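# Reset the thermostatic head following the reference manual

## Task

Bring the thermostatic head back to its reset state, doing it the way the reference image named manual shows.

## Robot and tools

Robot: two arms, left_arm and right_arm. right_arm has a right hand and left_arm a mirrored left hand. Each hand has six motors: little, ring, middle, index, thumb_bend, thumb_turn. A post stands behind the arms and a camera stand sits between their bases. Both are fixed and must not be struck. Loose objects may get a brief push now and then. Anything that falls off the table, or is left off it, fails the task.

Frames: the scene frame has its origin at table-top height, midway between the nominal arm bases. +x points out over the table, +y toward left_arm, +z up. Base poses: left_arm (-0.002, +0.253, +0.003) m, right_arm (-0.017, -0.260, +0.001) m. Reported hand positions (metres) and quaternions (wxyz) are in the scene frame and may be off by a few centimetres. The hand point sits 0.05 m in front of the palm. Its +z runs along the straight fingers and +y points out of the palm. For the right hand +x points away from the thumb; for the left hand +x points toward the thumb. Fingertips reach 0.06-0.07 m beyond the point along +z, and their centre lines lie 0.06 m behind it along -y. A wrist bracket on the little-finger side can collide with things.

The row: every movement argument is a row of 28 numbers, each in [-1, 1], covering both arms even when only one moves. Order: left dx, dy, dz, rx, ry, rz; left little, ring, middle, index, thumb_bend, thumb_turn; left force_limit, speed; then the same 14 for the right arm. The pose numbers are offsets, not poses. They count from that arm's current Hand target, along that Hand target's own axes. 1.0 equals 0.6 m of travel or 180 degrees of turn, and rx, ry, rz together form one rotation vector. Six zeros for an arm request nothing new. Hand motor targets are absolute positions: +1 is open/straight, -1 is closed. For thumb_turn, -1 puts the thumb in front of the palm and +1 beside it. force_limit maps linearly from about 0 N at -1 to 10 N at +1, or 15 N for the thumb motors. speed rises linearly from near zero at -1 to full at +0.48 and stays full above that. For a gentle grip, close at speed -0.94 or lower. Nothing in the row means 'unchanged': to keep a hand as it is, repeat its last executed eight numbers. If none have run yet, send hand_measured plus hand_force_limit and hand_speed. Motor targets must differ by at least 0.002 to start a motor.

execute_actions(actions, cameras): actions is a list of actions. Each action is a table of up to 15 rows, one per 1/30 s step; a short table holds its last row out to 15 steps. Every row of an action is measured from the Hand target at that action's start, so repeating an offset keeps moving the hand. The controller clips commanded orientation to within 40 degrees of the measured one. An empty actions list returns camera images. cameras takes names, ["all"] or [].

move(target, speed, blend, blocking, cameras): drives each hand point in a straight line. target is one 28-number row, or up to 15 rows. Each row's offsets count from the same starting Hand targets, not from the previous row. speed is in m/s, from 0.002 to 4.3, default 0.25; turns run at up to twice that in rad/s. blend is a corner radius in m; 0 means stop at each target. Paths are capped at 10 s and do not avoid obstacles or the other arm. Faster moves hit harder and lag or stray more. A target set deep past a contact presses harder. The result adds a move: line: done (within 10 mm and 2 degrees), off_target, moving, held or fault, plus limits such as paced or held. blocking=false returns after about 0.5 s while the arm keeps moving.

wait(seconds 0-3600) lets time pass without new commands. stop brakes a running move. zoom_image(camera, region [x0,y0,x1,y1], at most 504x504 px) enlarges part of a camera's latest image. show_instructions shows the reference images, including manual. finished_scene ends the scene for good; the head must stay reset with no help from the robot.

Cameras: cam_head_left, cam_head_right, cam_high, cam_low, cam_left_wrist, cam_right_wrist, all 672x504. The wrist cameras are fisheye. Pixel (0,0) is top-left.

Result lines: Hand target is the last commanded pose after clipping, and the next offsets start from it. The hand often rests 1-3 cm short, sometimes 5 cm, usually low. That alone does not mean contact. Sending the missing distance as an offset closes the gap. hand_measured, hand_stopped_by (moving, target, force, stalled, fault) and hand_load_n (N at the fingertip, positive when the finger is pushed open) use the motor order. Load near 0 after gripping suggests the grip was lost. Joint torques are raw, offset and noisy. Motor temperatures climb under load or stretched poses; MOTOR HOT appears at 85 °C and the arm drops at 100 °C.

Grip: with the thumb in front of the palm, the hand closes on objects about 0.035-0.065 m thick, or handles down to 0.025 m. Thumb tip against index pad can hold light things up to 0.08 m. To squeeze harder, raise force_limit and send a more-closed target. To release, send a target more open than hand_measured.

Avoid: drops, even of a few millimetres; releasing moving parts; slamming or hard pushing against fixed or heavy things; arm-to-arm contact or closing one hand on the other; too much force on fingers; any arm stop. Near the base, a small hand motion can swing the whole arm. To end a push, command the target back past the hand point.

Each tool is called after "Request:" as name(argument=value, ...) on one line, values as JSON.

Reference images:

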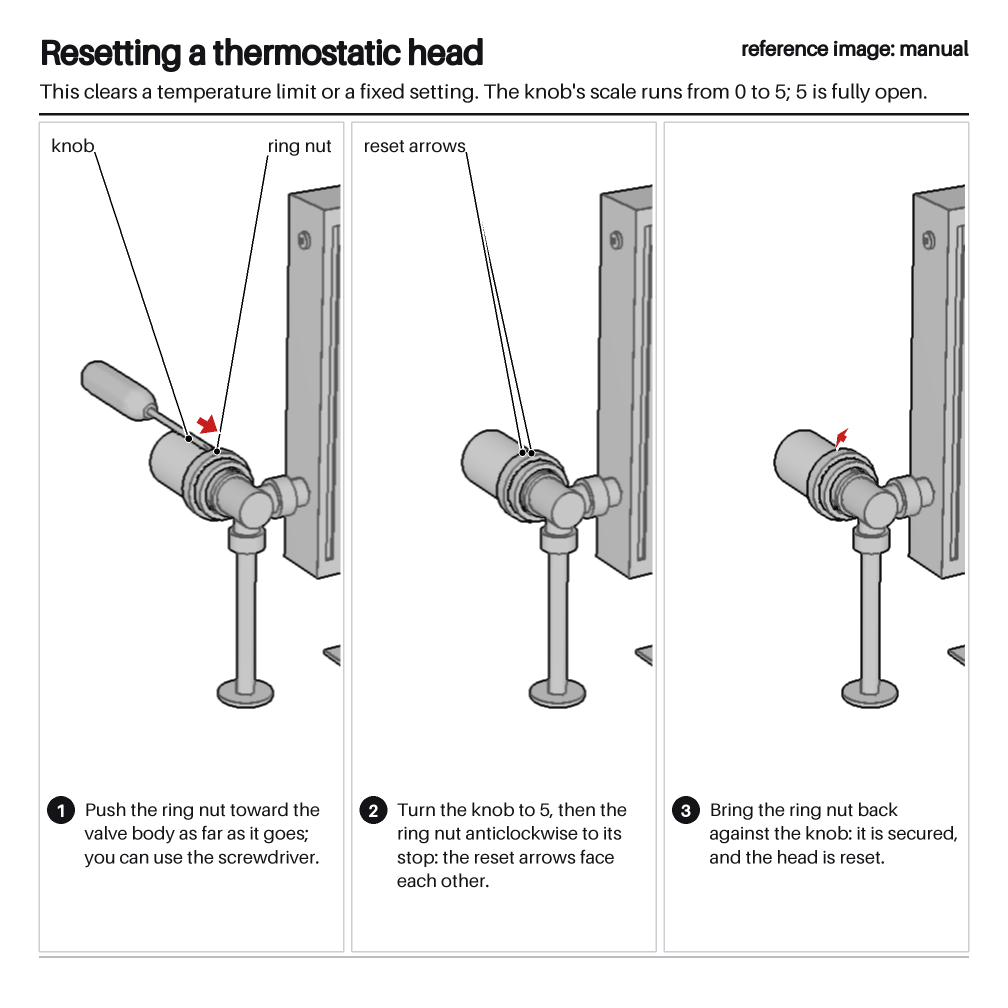

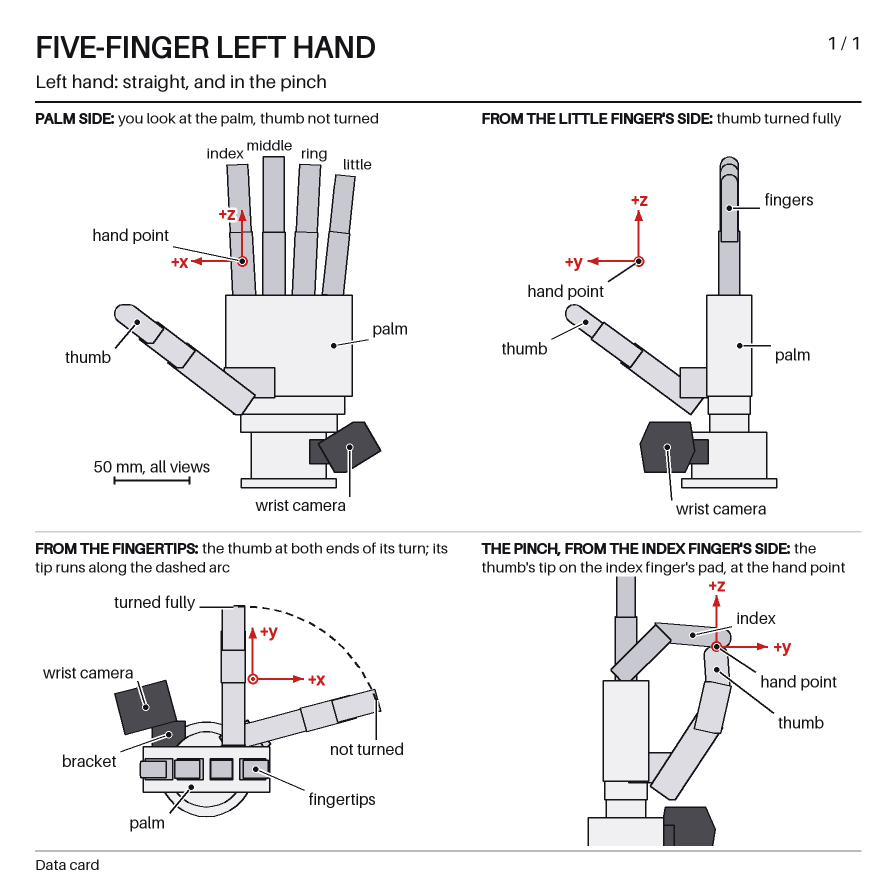

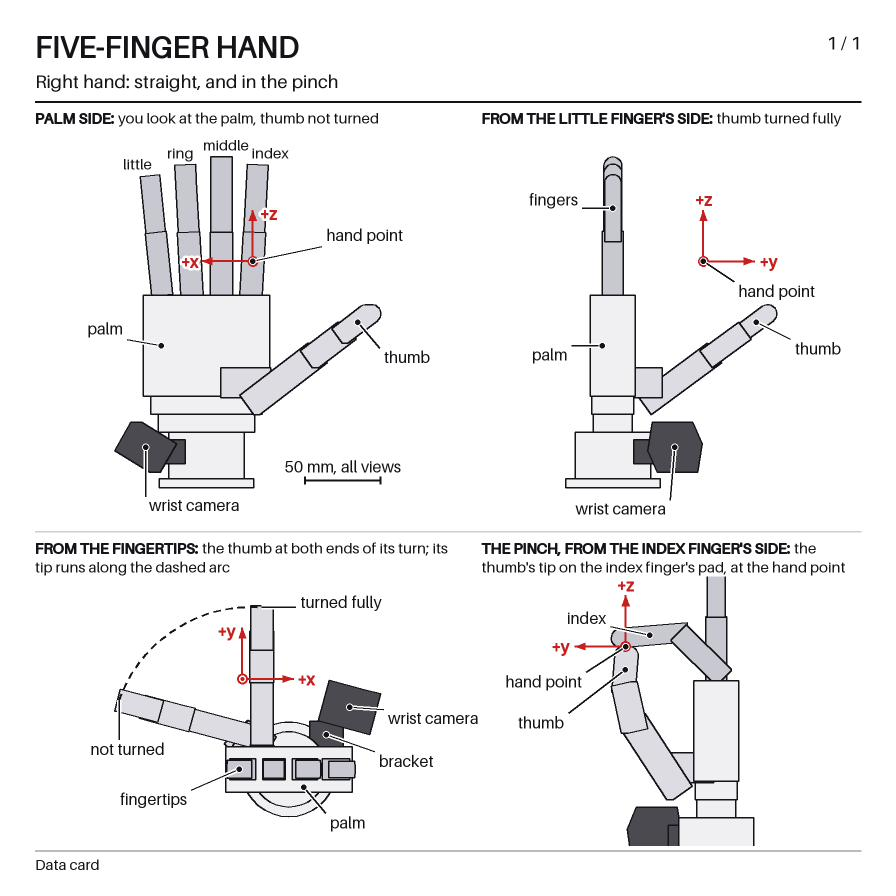

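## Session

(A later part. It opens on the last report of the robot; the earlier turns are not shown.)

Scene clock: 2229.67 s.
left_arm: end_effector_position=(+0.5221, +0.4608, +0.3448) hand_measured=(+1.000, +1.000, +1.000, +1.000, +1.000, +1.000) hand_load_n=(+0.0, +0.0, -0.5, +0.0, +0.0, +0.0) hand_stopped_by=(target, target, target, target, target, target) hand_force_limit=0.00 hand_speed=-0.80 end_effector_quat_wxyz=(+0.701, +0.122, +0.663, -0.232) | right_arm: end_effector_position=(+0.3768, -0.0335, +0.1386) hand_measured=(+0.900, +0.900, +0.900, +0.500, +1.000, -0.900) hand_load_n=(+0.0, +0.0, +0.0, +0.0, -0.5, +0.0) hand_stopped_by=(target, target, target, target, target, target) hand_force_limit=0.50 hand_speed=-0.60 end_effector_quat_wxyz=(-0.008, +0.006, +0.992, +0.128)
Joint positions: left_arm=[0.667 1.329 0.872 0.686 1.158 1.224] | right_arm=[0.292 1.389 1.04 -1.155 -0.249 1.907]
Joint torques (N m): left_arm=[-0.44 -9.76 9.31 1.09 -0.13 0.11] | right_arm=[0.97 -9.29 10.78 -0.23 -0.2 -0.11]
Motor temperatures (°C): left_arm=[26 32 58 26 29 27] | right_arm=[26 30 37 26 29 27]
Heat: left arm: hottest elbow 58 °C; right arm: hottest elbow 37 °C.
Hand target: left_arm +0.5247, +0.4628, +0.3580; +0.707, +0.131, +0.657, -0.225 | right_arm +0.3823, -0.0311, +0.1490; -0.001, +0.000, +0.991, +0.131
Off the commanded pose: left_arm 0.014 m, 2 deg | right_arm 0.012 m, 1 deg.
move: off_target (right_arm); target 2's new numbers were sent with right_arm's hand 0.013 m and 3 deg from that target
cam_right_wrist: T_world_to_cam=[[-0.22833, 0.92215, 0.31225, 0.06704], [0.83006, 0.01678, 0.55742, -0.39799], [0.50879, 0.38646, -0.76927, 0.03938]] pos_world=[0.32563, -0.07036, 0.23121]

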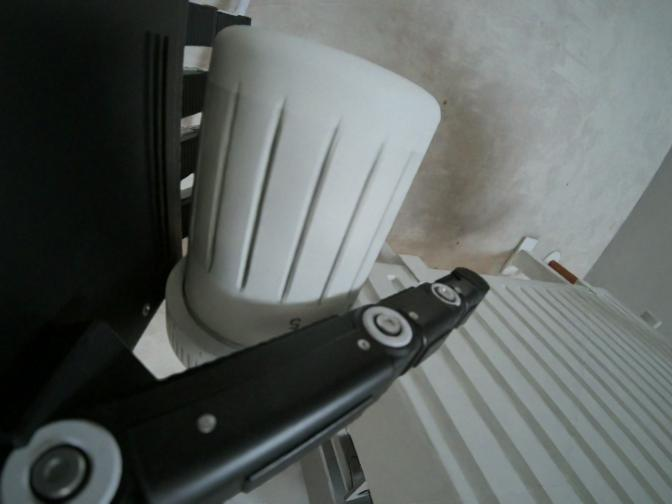

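Request:
move(target=[[0,0,0,0,0,0,1,1,1,1,1,1,0,-0.8,0,0,0,0,0,0,0.9,0.9,0.9,0.9,1,-0.9,0.5,-0.5],[0,0,0,0,0,0,1,1,1,1,1,1,0,-0.8,0,0,-0.1667,0,0,0,0.9,0.9,0.9,0.9,1,-0.9,0.5,-0.5],[0,0,0,0,0,0,1,1,1,1,1,1,0,-0.8,0.01,-0.131,-0.149,-0.25,0,0,0.9,0.9,0.9,0.9,1,1,0.5,-0.3]], blend=[0,0.02,0], cameras=["cam_right_wrist","cam_high"], speed=0.1)

Request:
zoom_image(camera="cam_right_wrist", region=[240, 60, 440, 310])

Scene clock: 2251.50 s.
left_arm: end_effector_position=(+0.5221, +0.4608, +0.3448) hand_measured=(+1.000, +1.000, +1.000, +1.000, +1.000, +1.000) hand_load_n=(+0.0, +0.0, +0.0, +0.0, +0.0, +0.0) hand_stopped_by=(target, target, target, target, target, target) hand_force_limit=0.00 hand_speed=-0.80 end_effector_quat_wxyz=(+0.701, +0.122, +0.663, -0.232) | right_arm: end_effector_position=(+0.3754, -0.1253, +0.2219) hand_measured=(+0.900, +0.900, +0.900, +0.900, +1.000, +1.000) hand_load_n=(+0.0, +0.0, +0.5, +0.0, +0.0, +0.0) hand_stopped_by=(target, target, target, target, target, target) hand_force_limit=0.50 hand_speed=-0.30 end_effector_quat_wxyz=(+0.008, -0.010, +0.868, +0.497)
Joint positions: left_arm=[0.667 1.329 0.872 0.686 1.158 1.224] | right_arm=[-0.197 1.466 0.986 -1.37 -1.017 1.219]
Joint torques (N m): left_arm=[-0.5 -9.82 9.21 1.09 -0.13 0.09] | right_arm=[-0.32 -7.59 7.6 -0.92 -0.69 -0.11]
Motor temperatures (°C): left_arm=[26 32 58 26 29 27] | right_arm=[26 29 38 26 29 27]
Heat: left arm: hottest elbow 58 °C; right arm: hottest elbow 38 °C.
Hand target: left_arm +0.5247, +0.4628, +0.3580; +0.707, +0.131, +0.657, -0.225 | right_arm +0.3765, -0.1302, +0.2148; -0.001, +0.000, +0.866, +0.500
Off the commanded pose: left_arm 0.014 m, 2 deg | right_arm 0.009 m, 2 deg.
move: done
cam_right_wrist: T_world_to_cam=[[-0.26681, 0.43223, 0.86139, -0.04344], [0.81341, -0.37838, 0.44181, -0.45943], [0.51689, 0.81854, -0.25063, 0.07568]] pos_world=[0.323, -0.21701, 0.25937]
Images, in order (width x height): cam_high 672x504, cam_right_wrist 672x504.

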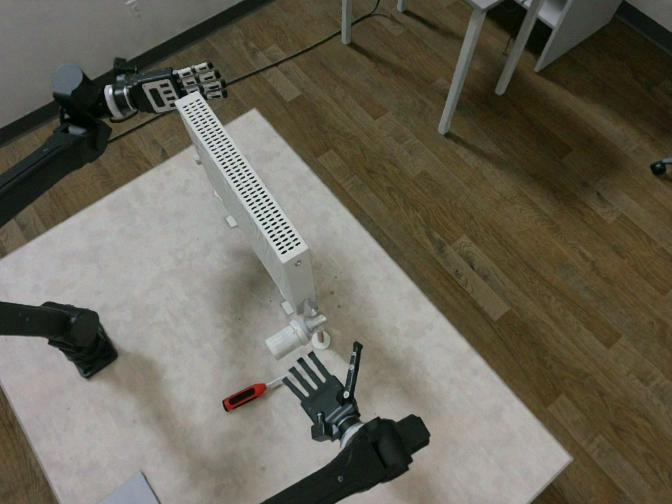

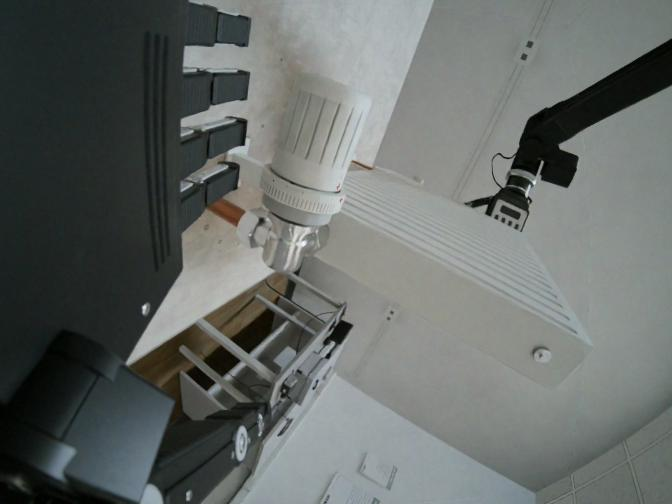

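Scaled by 2.016 from the camera's image (finer frame: 960x720).

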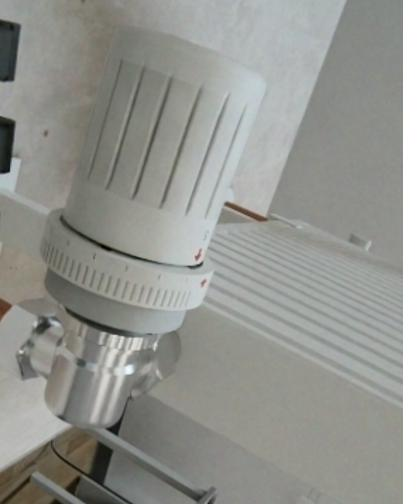

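Request:
execute_actions(actions=[], cameras=["all"])

Request:
zoom_image(camera="cam_right_wrist", region=[255, 140, 375, 230])

Scene clock: 2298.67 s.
left_arm: end_effector_position=(+0.5221, +0.4608, +0.3448) hand_measured=(+1.000, +1.000, +1.000, +1.000, +1.000, +1.000) hand_load_n=(+0.0, +0.0, +0.0, +0.0, +0.0, +0.0) hand_stopped_by=(target, target, target, target, target, target) hand_force_limit=0.00 hand_speed=-0.80 end_effector_quat_wxyz=(+0.701, +0.122, +0.663, -0.232) | right_arm: end_effector_position=(+0.3754, -0.1253, +0.2219) hand_measured=(+0.900, +0.900, +0.900, +0.900, +1.000, +1.000) hand_load_n=(+0.0, +0.0, +0.0, +0.0, +0.0, +0.0) hand_stopped_by=(target, target, target, target, target, target) hand_force_limit=0.50 hand_speed=-0.30 end_effector_quat_wxyz=(+0.008, -0.010, +0.868, +0.497)
Joint positions: left_arm=[0.667 1.329 0.872 0.686 1.158 1.224] | right_arm=[-0.197 1.466 0.986 -1.37 -1.017 1.219]
Joint velocities: within noise
Joint torques (N m): left_arm=[-0.5 -9.88 9.28 1.07 -0.12 0.11] | right_arm=[-0.44 -7.53 7.62 -0.83 -0.69 -0.11]
Motor temperatures (°C): left_arm=[26 32 58 26 29 27] | right_arm=[26 29 37 25 30 26]
Heat: left arm: hottest elbow 58 °C; right arm: hottest elbow 37 °C.
Hand target: left_arm +0.5247, +0.4628, +0.3580; +0.707, +0.131, +0.657, -0.225 | right_arm +0.3765, -0.1302, +0.2148; -0.001, +0.000, +0.866, +0.500
Off the commanded pose: left_arm 0.014 m, 2 deg | right_arm 0.009 m, 2 deg.
camera_calibration:
cam_right_wrist: T_world_to_cam=[[-0.26681, 0.43223, 0.86139, -0.04344], [0.81341, -0.37838, 0.44181, -0.45943], [0.51689, 0.81854, -0.25063, 0.07568]] pos_world=[0.323, -0.21701, 0.25937]

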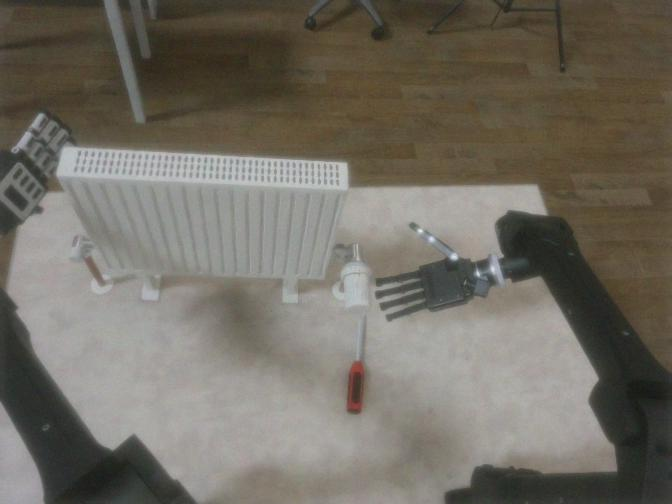

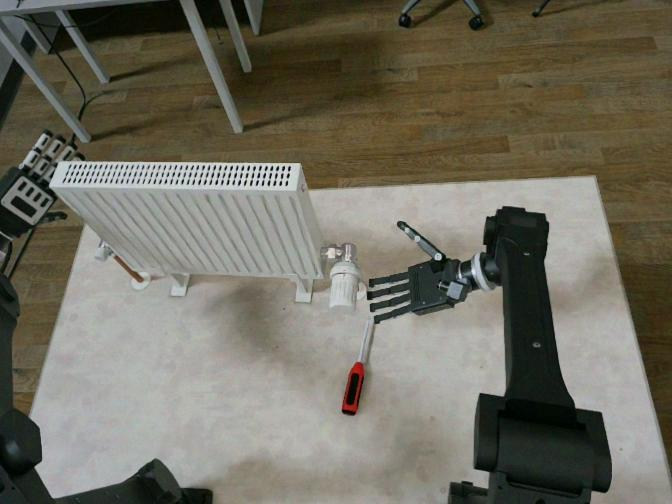

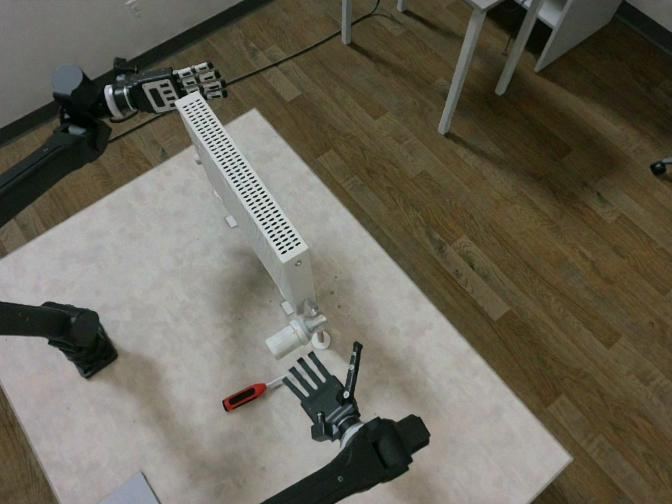

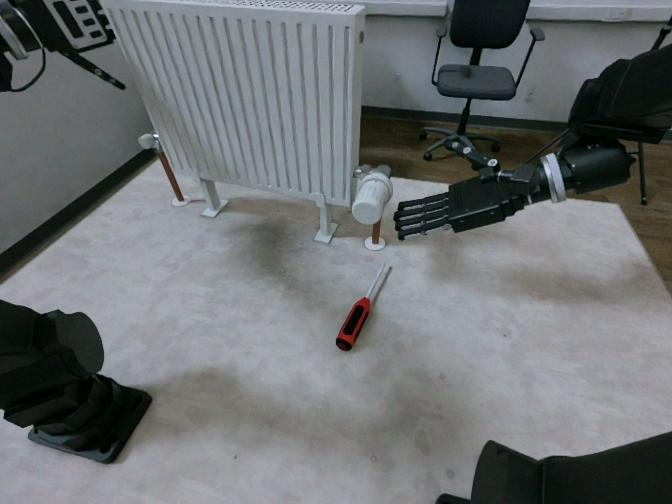

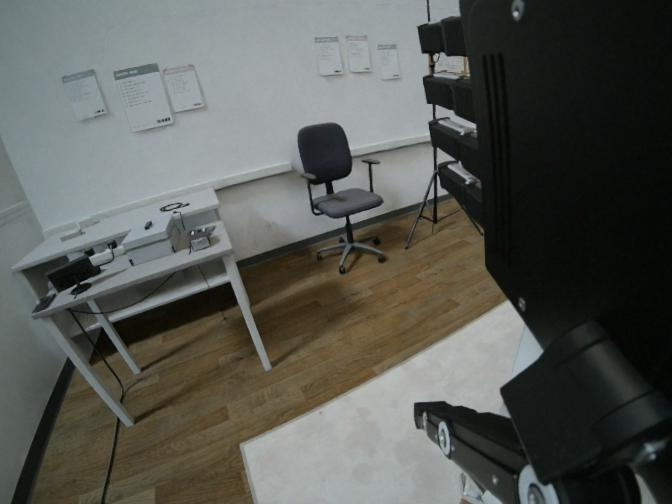

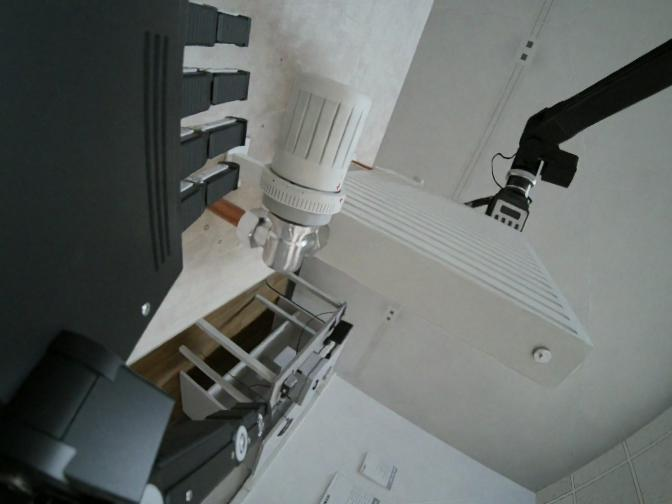

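Scaled by 4.200 from the camera's image (finer frame: 960x720).

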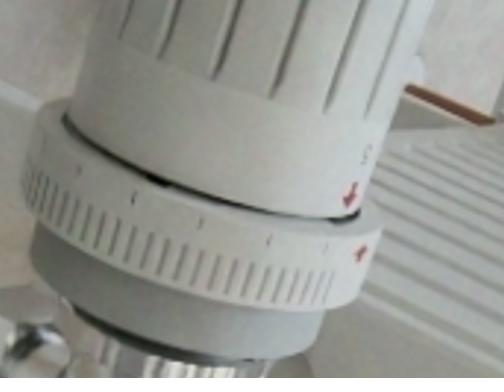

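Request:
move(target=[0,0,0,0,0,0,1,1,1,1,1,1,0,-0.8,-0.0917,-0.0167,-0.0289,0,0,0,0.9,0.9,0.9,0.9,1,1,0.5,-0.3], speed=0.12, cameras=["cam_right_wrist", "cam_head_right"])

Request:
zoom_image(camera="cam_right_wrist", region=[270, 60, 430, 180])

Scene clock: 2329.37 s.
left_arm: end_effector_position=(+0.5221, +0.4608, +0.3448) hand_measured=(+1.000, +1.000, +1.000, +1.000, +1.000, +1.000) hand_load_n=(+0.0, +0.0, +0.5, +0.0, +0.0, +0.0) hand_stopped_by=(target, target, target, target, target, target) hand_force_limit=0.00 hand_speed=-0.80 end_effector_quat_wxyz=(+0.701, +0.122, +0.663, -0.232) | right_arm: end_effector_position=(+0.4204, -0.1434, +0.2132) hand_measured=(+0.900, +0.900, +0.900, +0.900, +1.000, +1.000) hand_load_n=(+0.0, +0.0, +0.0, +0.0, +0.0, +0.0) hand_stopped_by=(target, target, target, target, target, target) hand_force_limit=0.50 hand_speed=-0.30 end_effector_quat_wxyz=(-0.005, +0.000, +0.865, +0.502)
Joint positions: left_arm=[0.667 1.329 0.872 0.686 1.158 1.224] | right_arm=[-0.221 1.61 1.12 -1.427 -1.015 1.181]
Joint torques (N m): left_arm=[-0.44 -9.58 9.31 1.06 -0.12 0.1] | right_arm=[-0.32 -9.52 10.35 -1.05 -0.49 -0.11]
Motor temperatures (°C): left_arm=[26 32 58 26 29 27] | right_arm=[26 29 37 25 30 26]
Heat: left arm: hottest elbow 58 °C; right arm: hottest elbow 37 °C.
Hand target: left_arm +0.5247, +0.4628, +0.3580; +0.707, +0.131, +0.657, -0.225 | right_arm +0.4316, -0.1503, +0.2146; -0.001, +0.000, +0.866, +0.500
Off the commanded pose: left_arm 0.014 m, 2 deg | right_arm 0.013 m, 1 deg.
move: off_target (right_arm)
cam_right_wrist: T_world_to_cam=[[-0.23571, 0.42428, 0.87432, -0.03309], [0.82564, -0.38711, 0.41044, -0.49877], [0.5126, 0.81862, -0.25906, 0.06863]] pos_world=[0.36883, -0.23522, 0.25142]
Images, in order (width x height): cam_head_right 672x504, cam_right_wrist 672x504.

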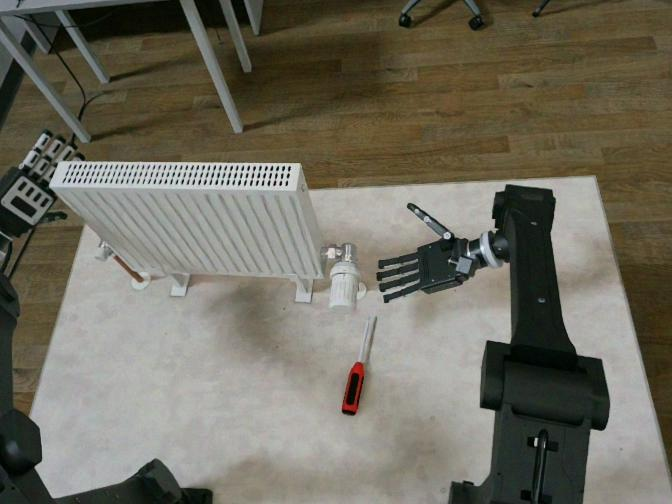

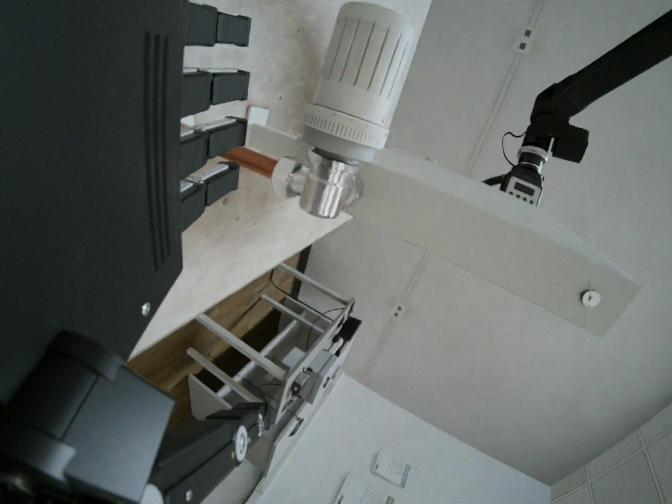

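Scaled by 3.150 from the camera's image (finer frame: 960x720).

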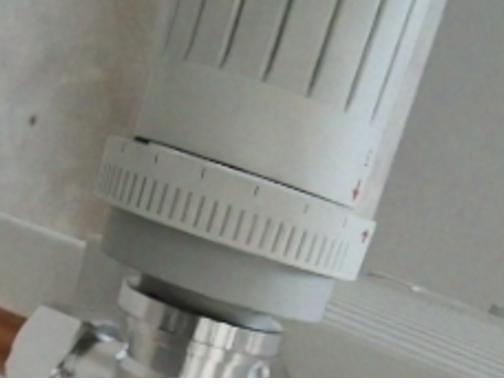

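Request:
zoom_image(camera="cam_right_wrist", region=[295, 90, 355, 135])

Request:
zoom_image(camera="cam_right_wrist", region=[345, 100, 405, 145])

Scaled by 8.400 from the camera's image (finer frame: 960x720).

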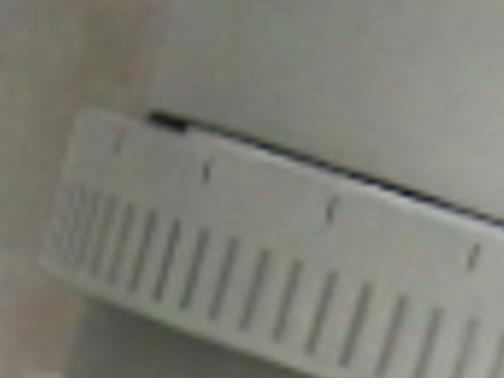

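Scaled by 8.400 from the camera's image (finer frame: 960x720).

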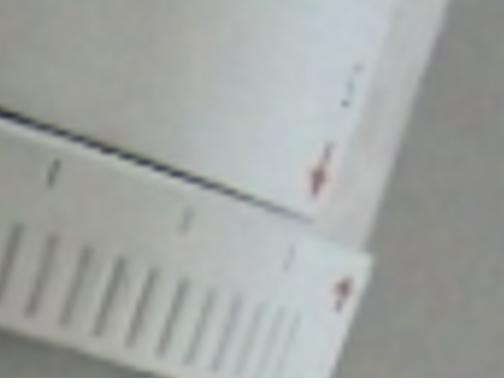

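Request:
move(target=[0,0,0,0,0,0,1,1,1,1,1,1,0,-0.8,0.0527,0.178,0.0903,0.278,0,0,0.9,0.9,0.9,0.9,1,1,0.5,-0.3], speed=0.12, cameras=["cam_right_wrist", "cam_head_right"])

Scene clock: 2393.50 s.
left_arm: end_effector_position=(+0.5221, +0.4608, +0.3448) hand_measured=(+1.000, +1.000, +1.000, +1.000, +1.000, +1.000) hand_load_n=(+0.0, +0.0, +0.0, +0.0, +0.0, +0.0) hand_stopped_by=(target, target, target, target, target, target) hand_force_limit=0.00 hand_speed=-0.80 end_effector_quat_wxyz=(+0.701, +0.122, +0.663, -0.232) | right_arm: end_effector_position=(+0.3933, -0.0565, +0.2685) hand_measured=(+0.900, +0.900, +0.900, +0.900, +1.000, +1.000) hand_load_n=(+0.0, +0.0, +0.0, +0.5, +0.0, +0.0) hand_stopped_by=(target, target, target, target, target, target) hand_force_limit=0.50 hand_speed=-0.30 end_effector_quat_wxyz=(-0.009, +0.001, +0.996, +0.087)
Joint positions: left_arm=[0.667 1.329 0.872 0.686 1.158 1.224] | right_arm=[0.259 1.374 1.394 -1.56 -0.171 1.858]
Joint torques (N m): left_arm=[-0.73 -9.76 9.22 1.09 -0.12 0.11] | right_arm=[1.67 -8.53 12.42 -0.39 0.01 0.14]
Motor temperatures (°C): left_arm=[26 32 58 26 29 27] | right_arm=[26 28 39 25 29 26]
Heat: left arm: hottest elbow 58 °C; right arm: hottest elbow 39 °C.
Hand target: left_arm +0.5247, +0.4628, +0.3580; +0.707, +0.131, +0.657, -0.225 | right_arm +0.4000, -0.0501, +0.2801; -0.001, +0.000, +0.996, +0.087
Off the commanded pose: left_arm 0.014 m, 2 deg | right_arm 0.015 m, 1 deg.
move: off_target (right_arm)
cam_right_wrist: T_world_to_cam=[[-0.23754, 0.94275, 0.2341, 0.07719], [0.82976, 0.07162, 0.55351, -0.4795], [0.50505, 0.32572, -0.79927, 0.14589]] pos_world=[0.34252, -0.08594, 0.36394]
Images, in order (width x height): cam_head_right 672x504, cam_right_wrist 672x504.

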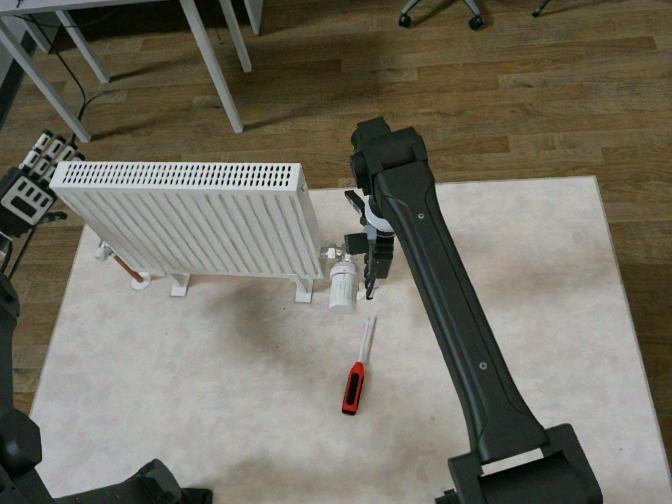

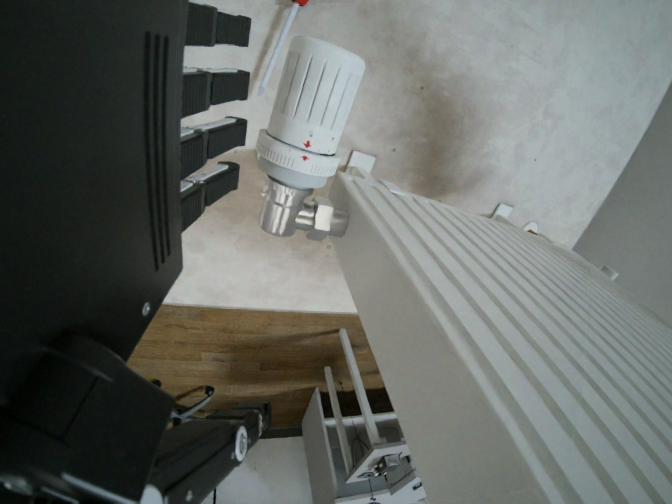

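Request:
zoom_image(camera="cam_right_wrist", region=[250, 115, 350, 195])

Request:
zoom_image(camera="cam_right_wrist", region=[285, 130, 335, 170])

Scaled by 5.040 from the camera's image (finer frame: 960x720).

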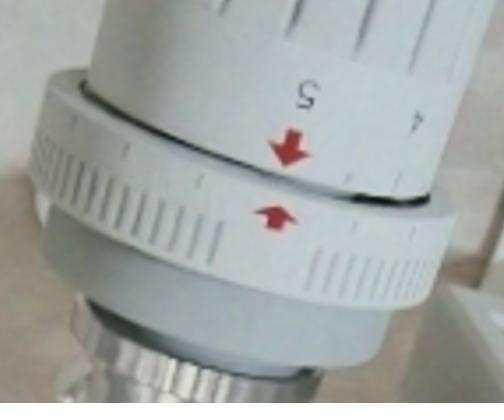

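Scaled by 10.080 from the camera's image (finer frame: 960x720).

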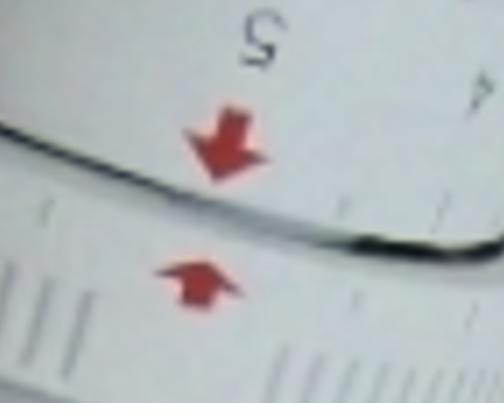

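Request:
finished_scene()

The scene is finished: the task was done.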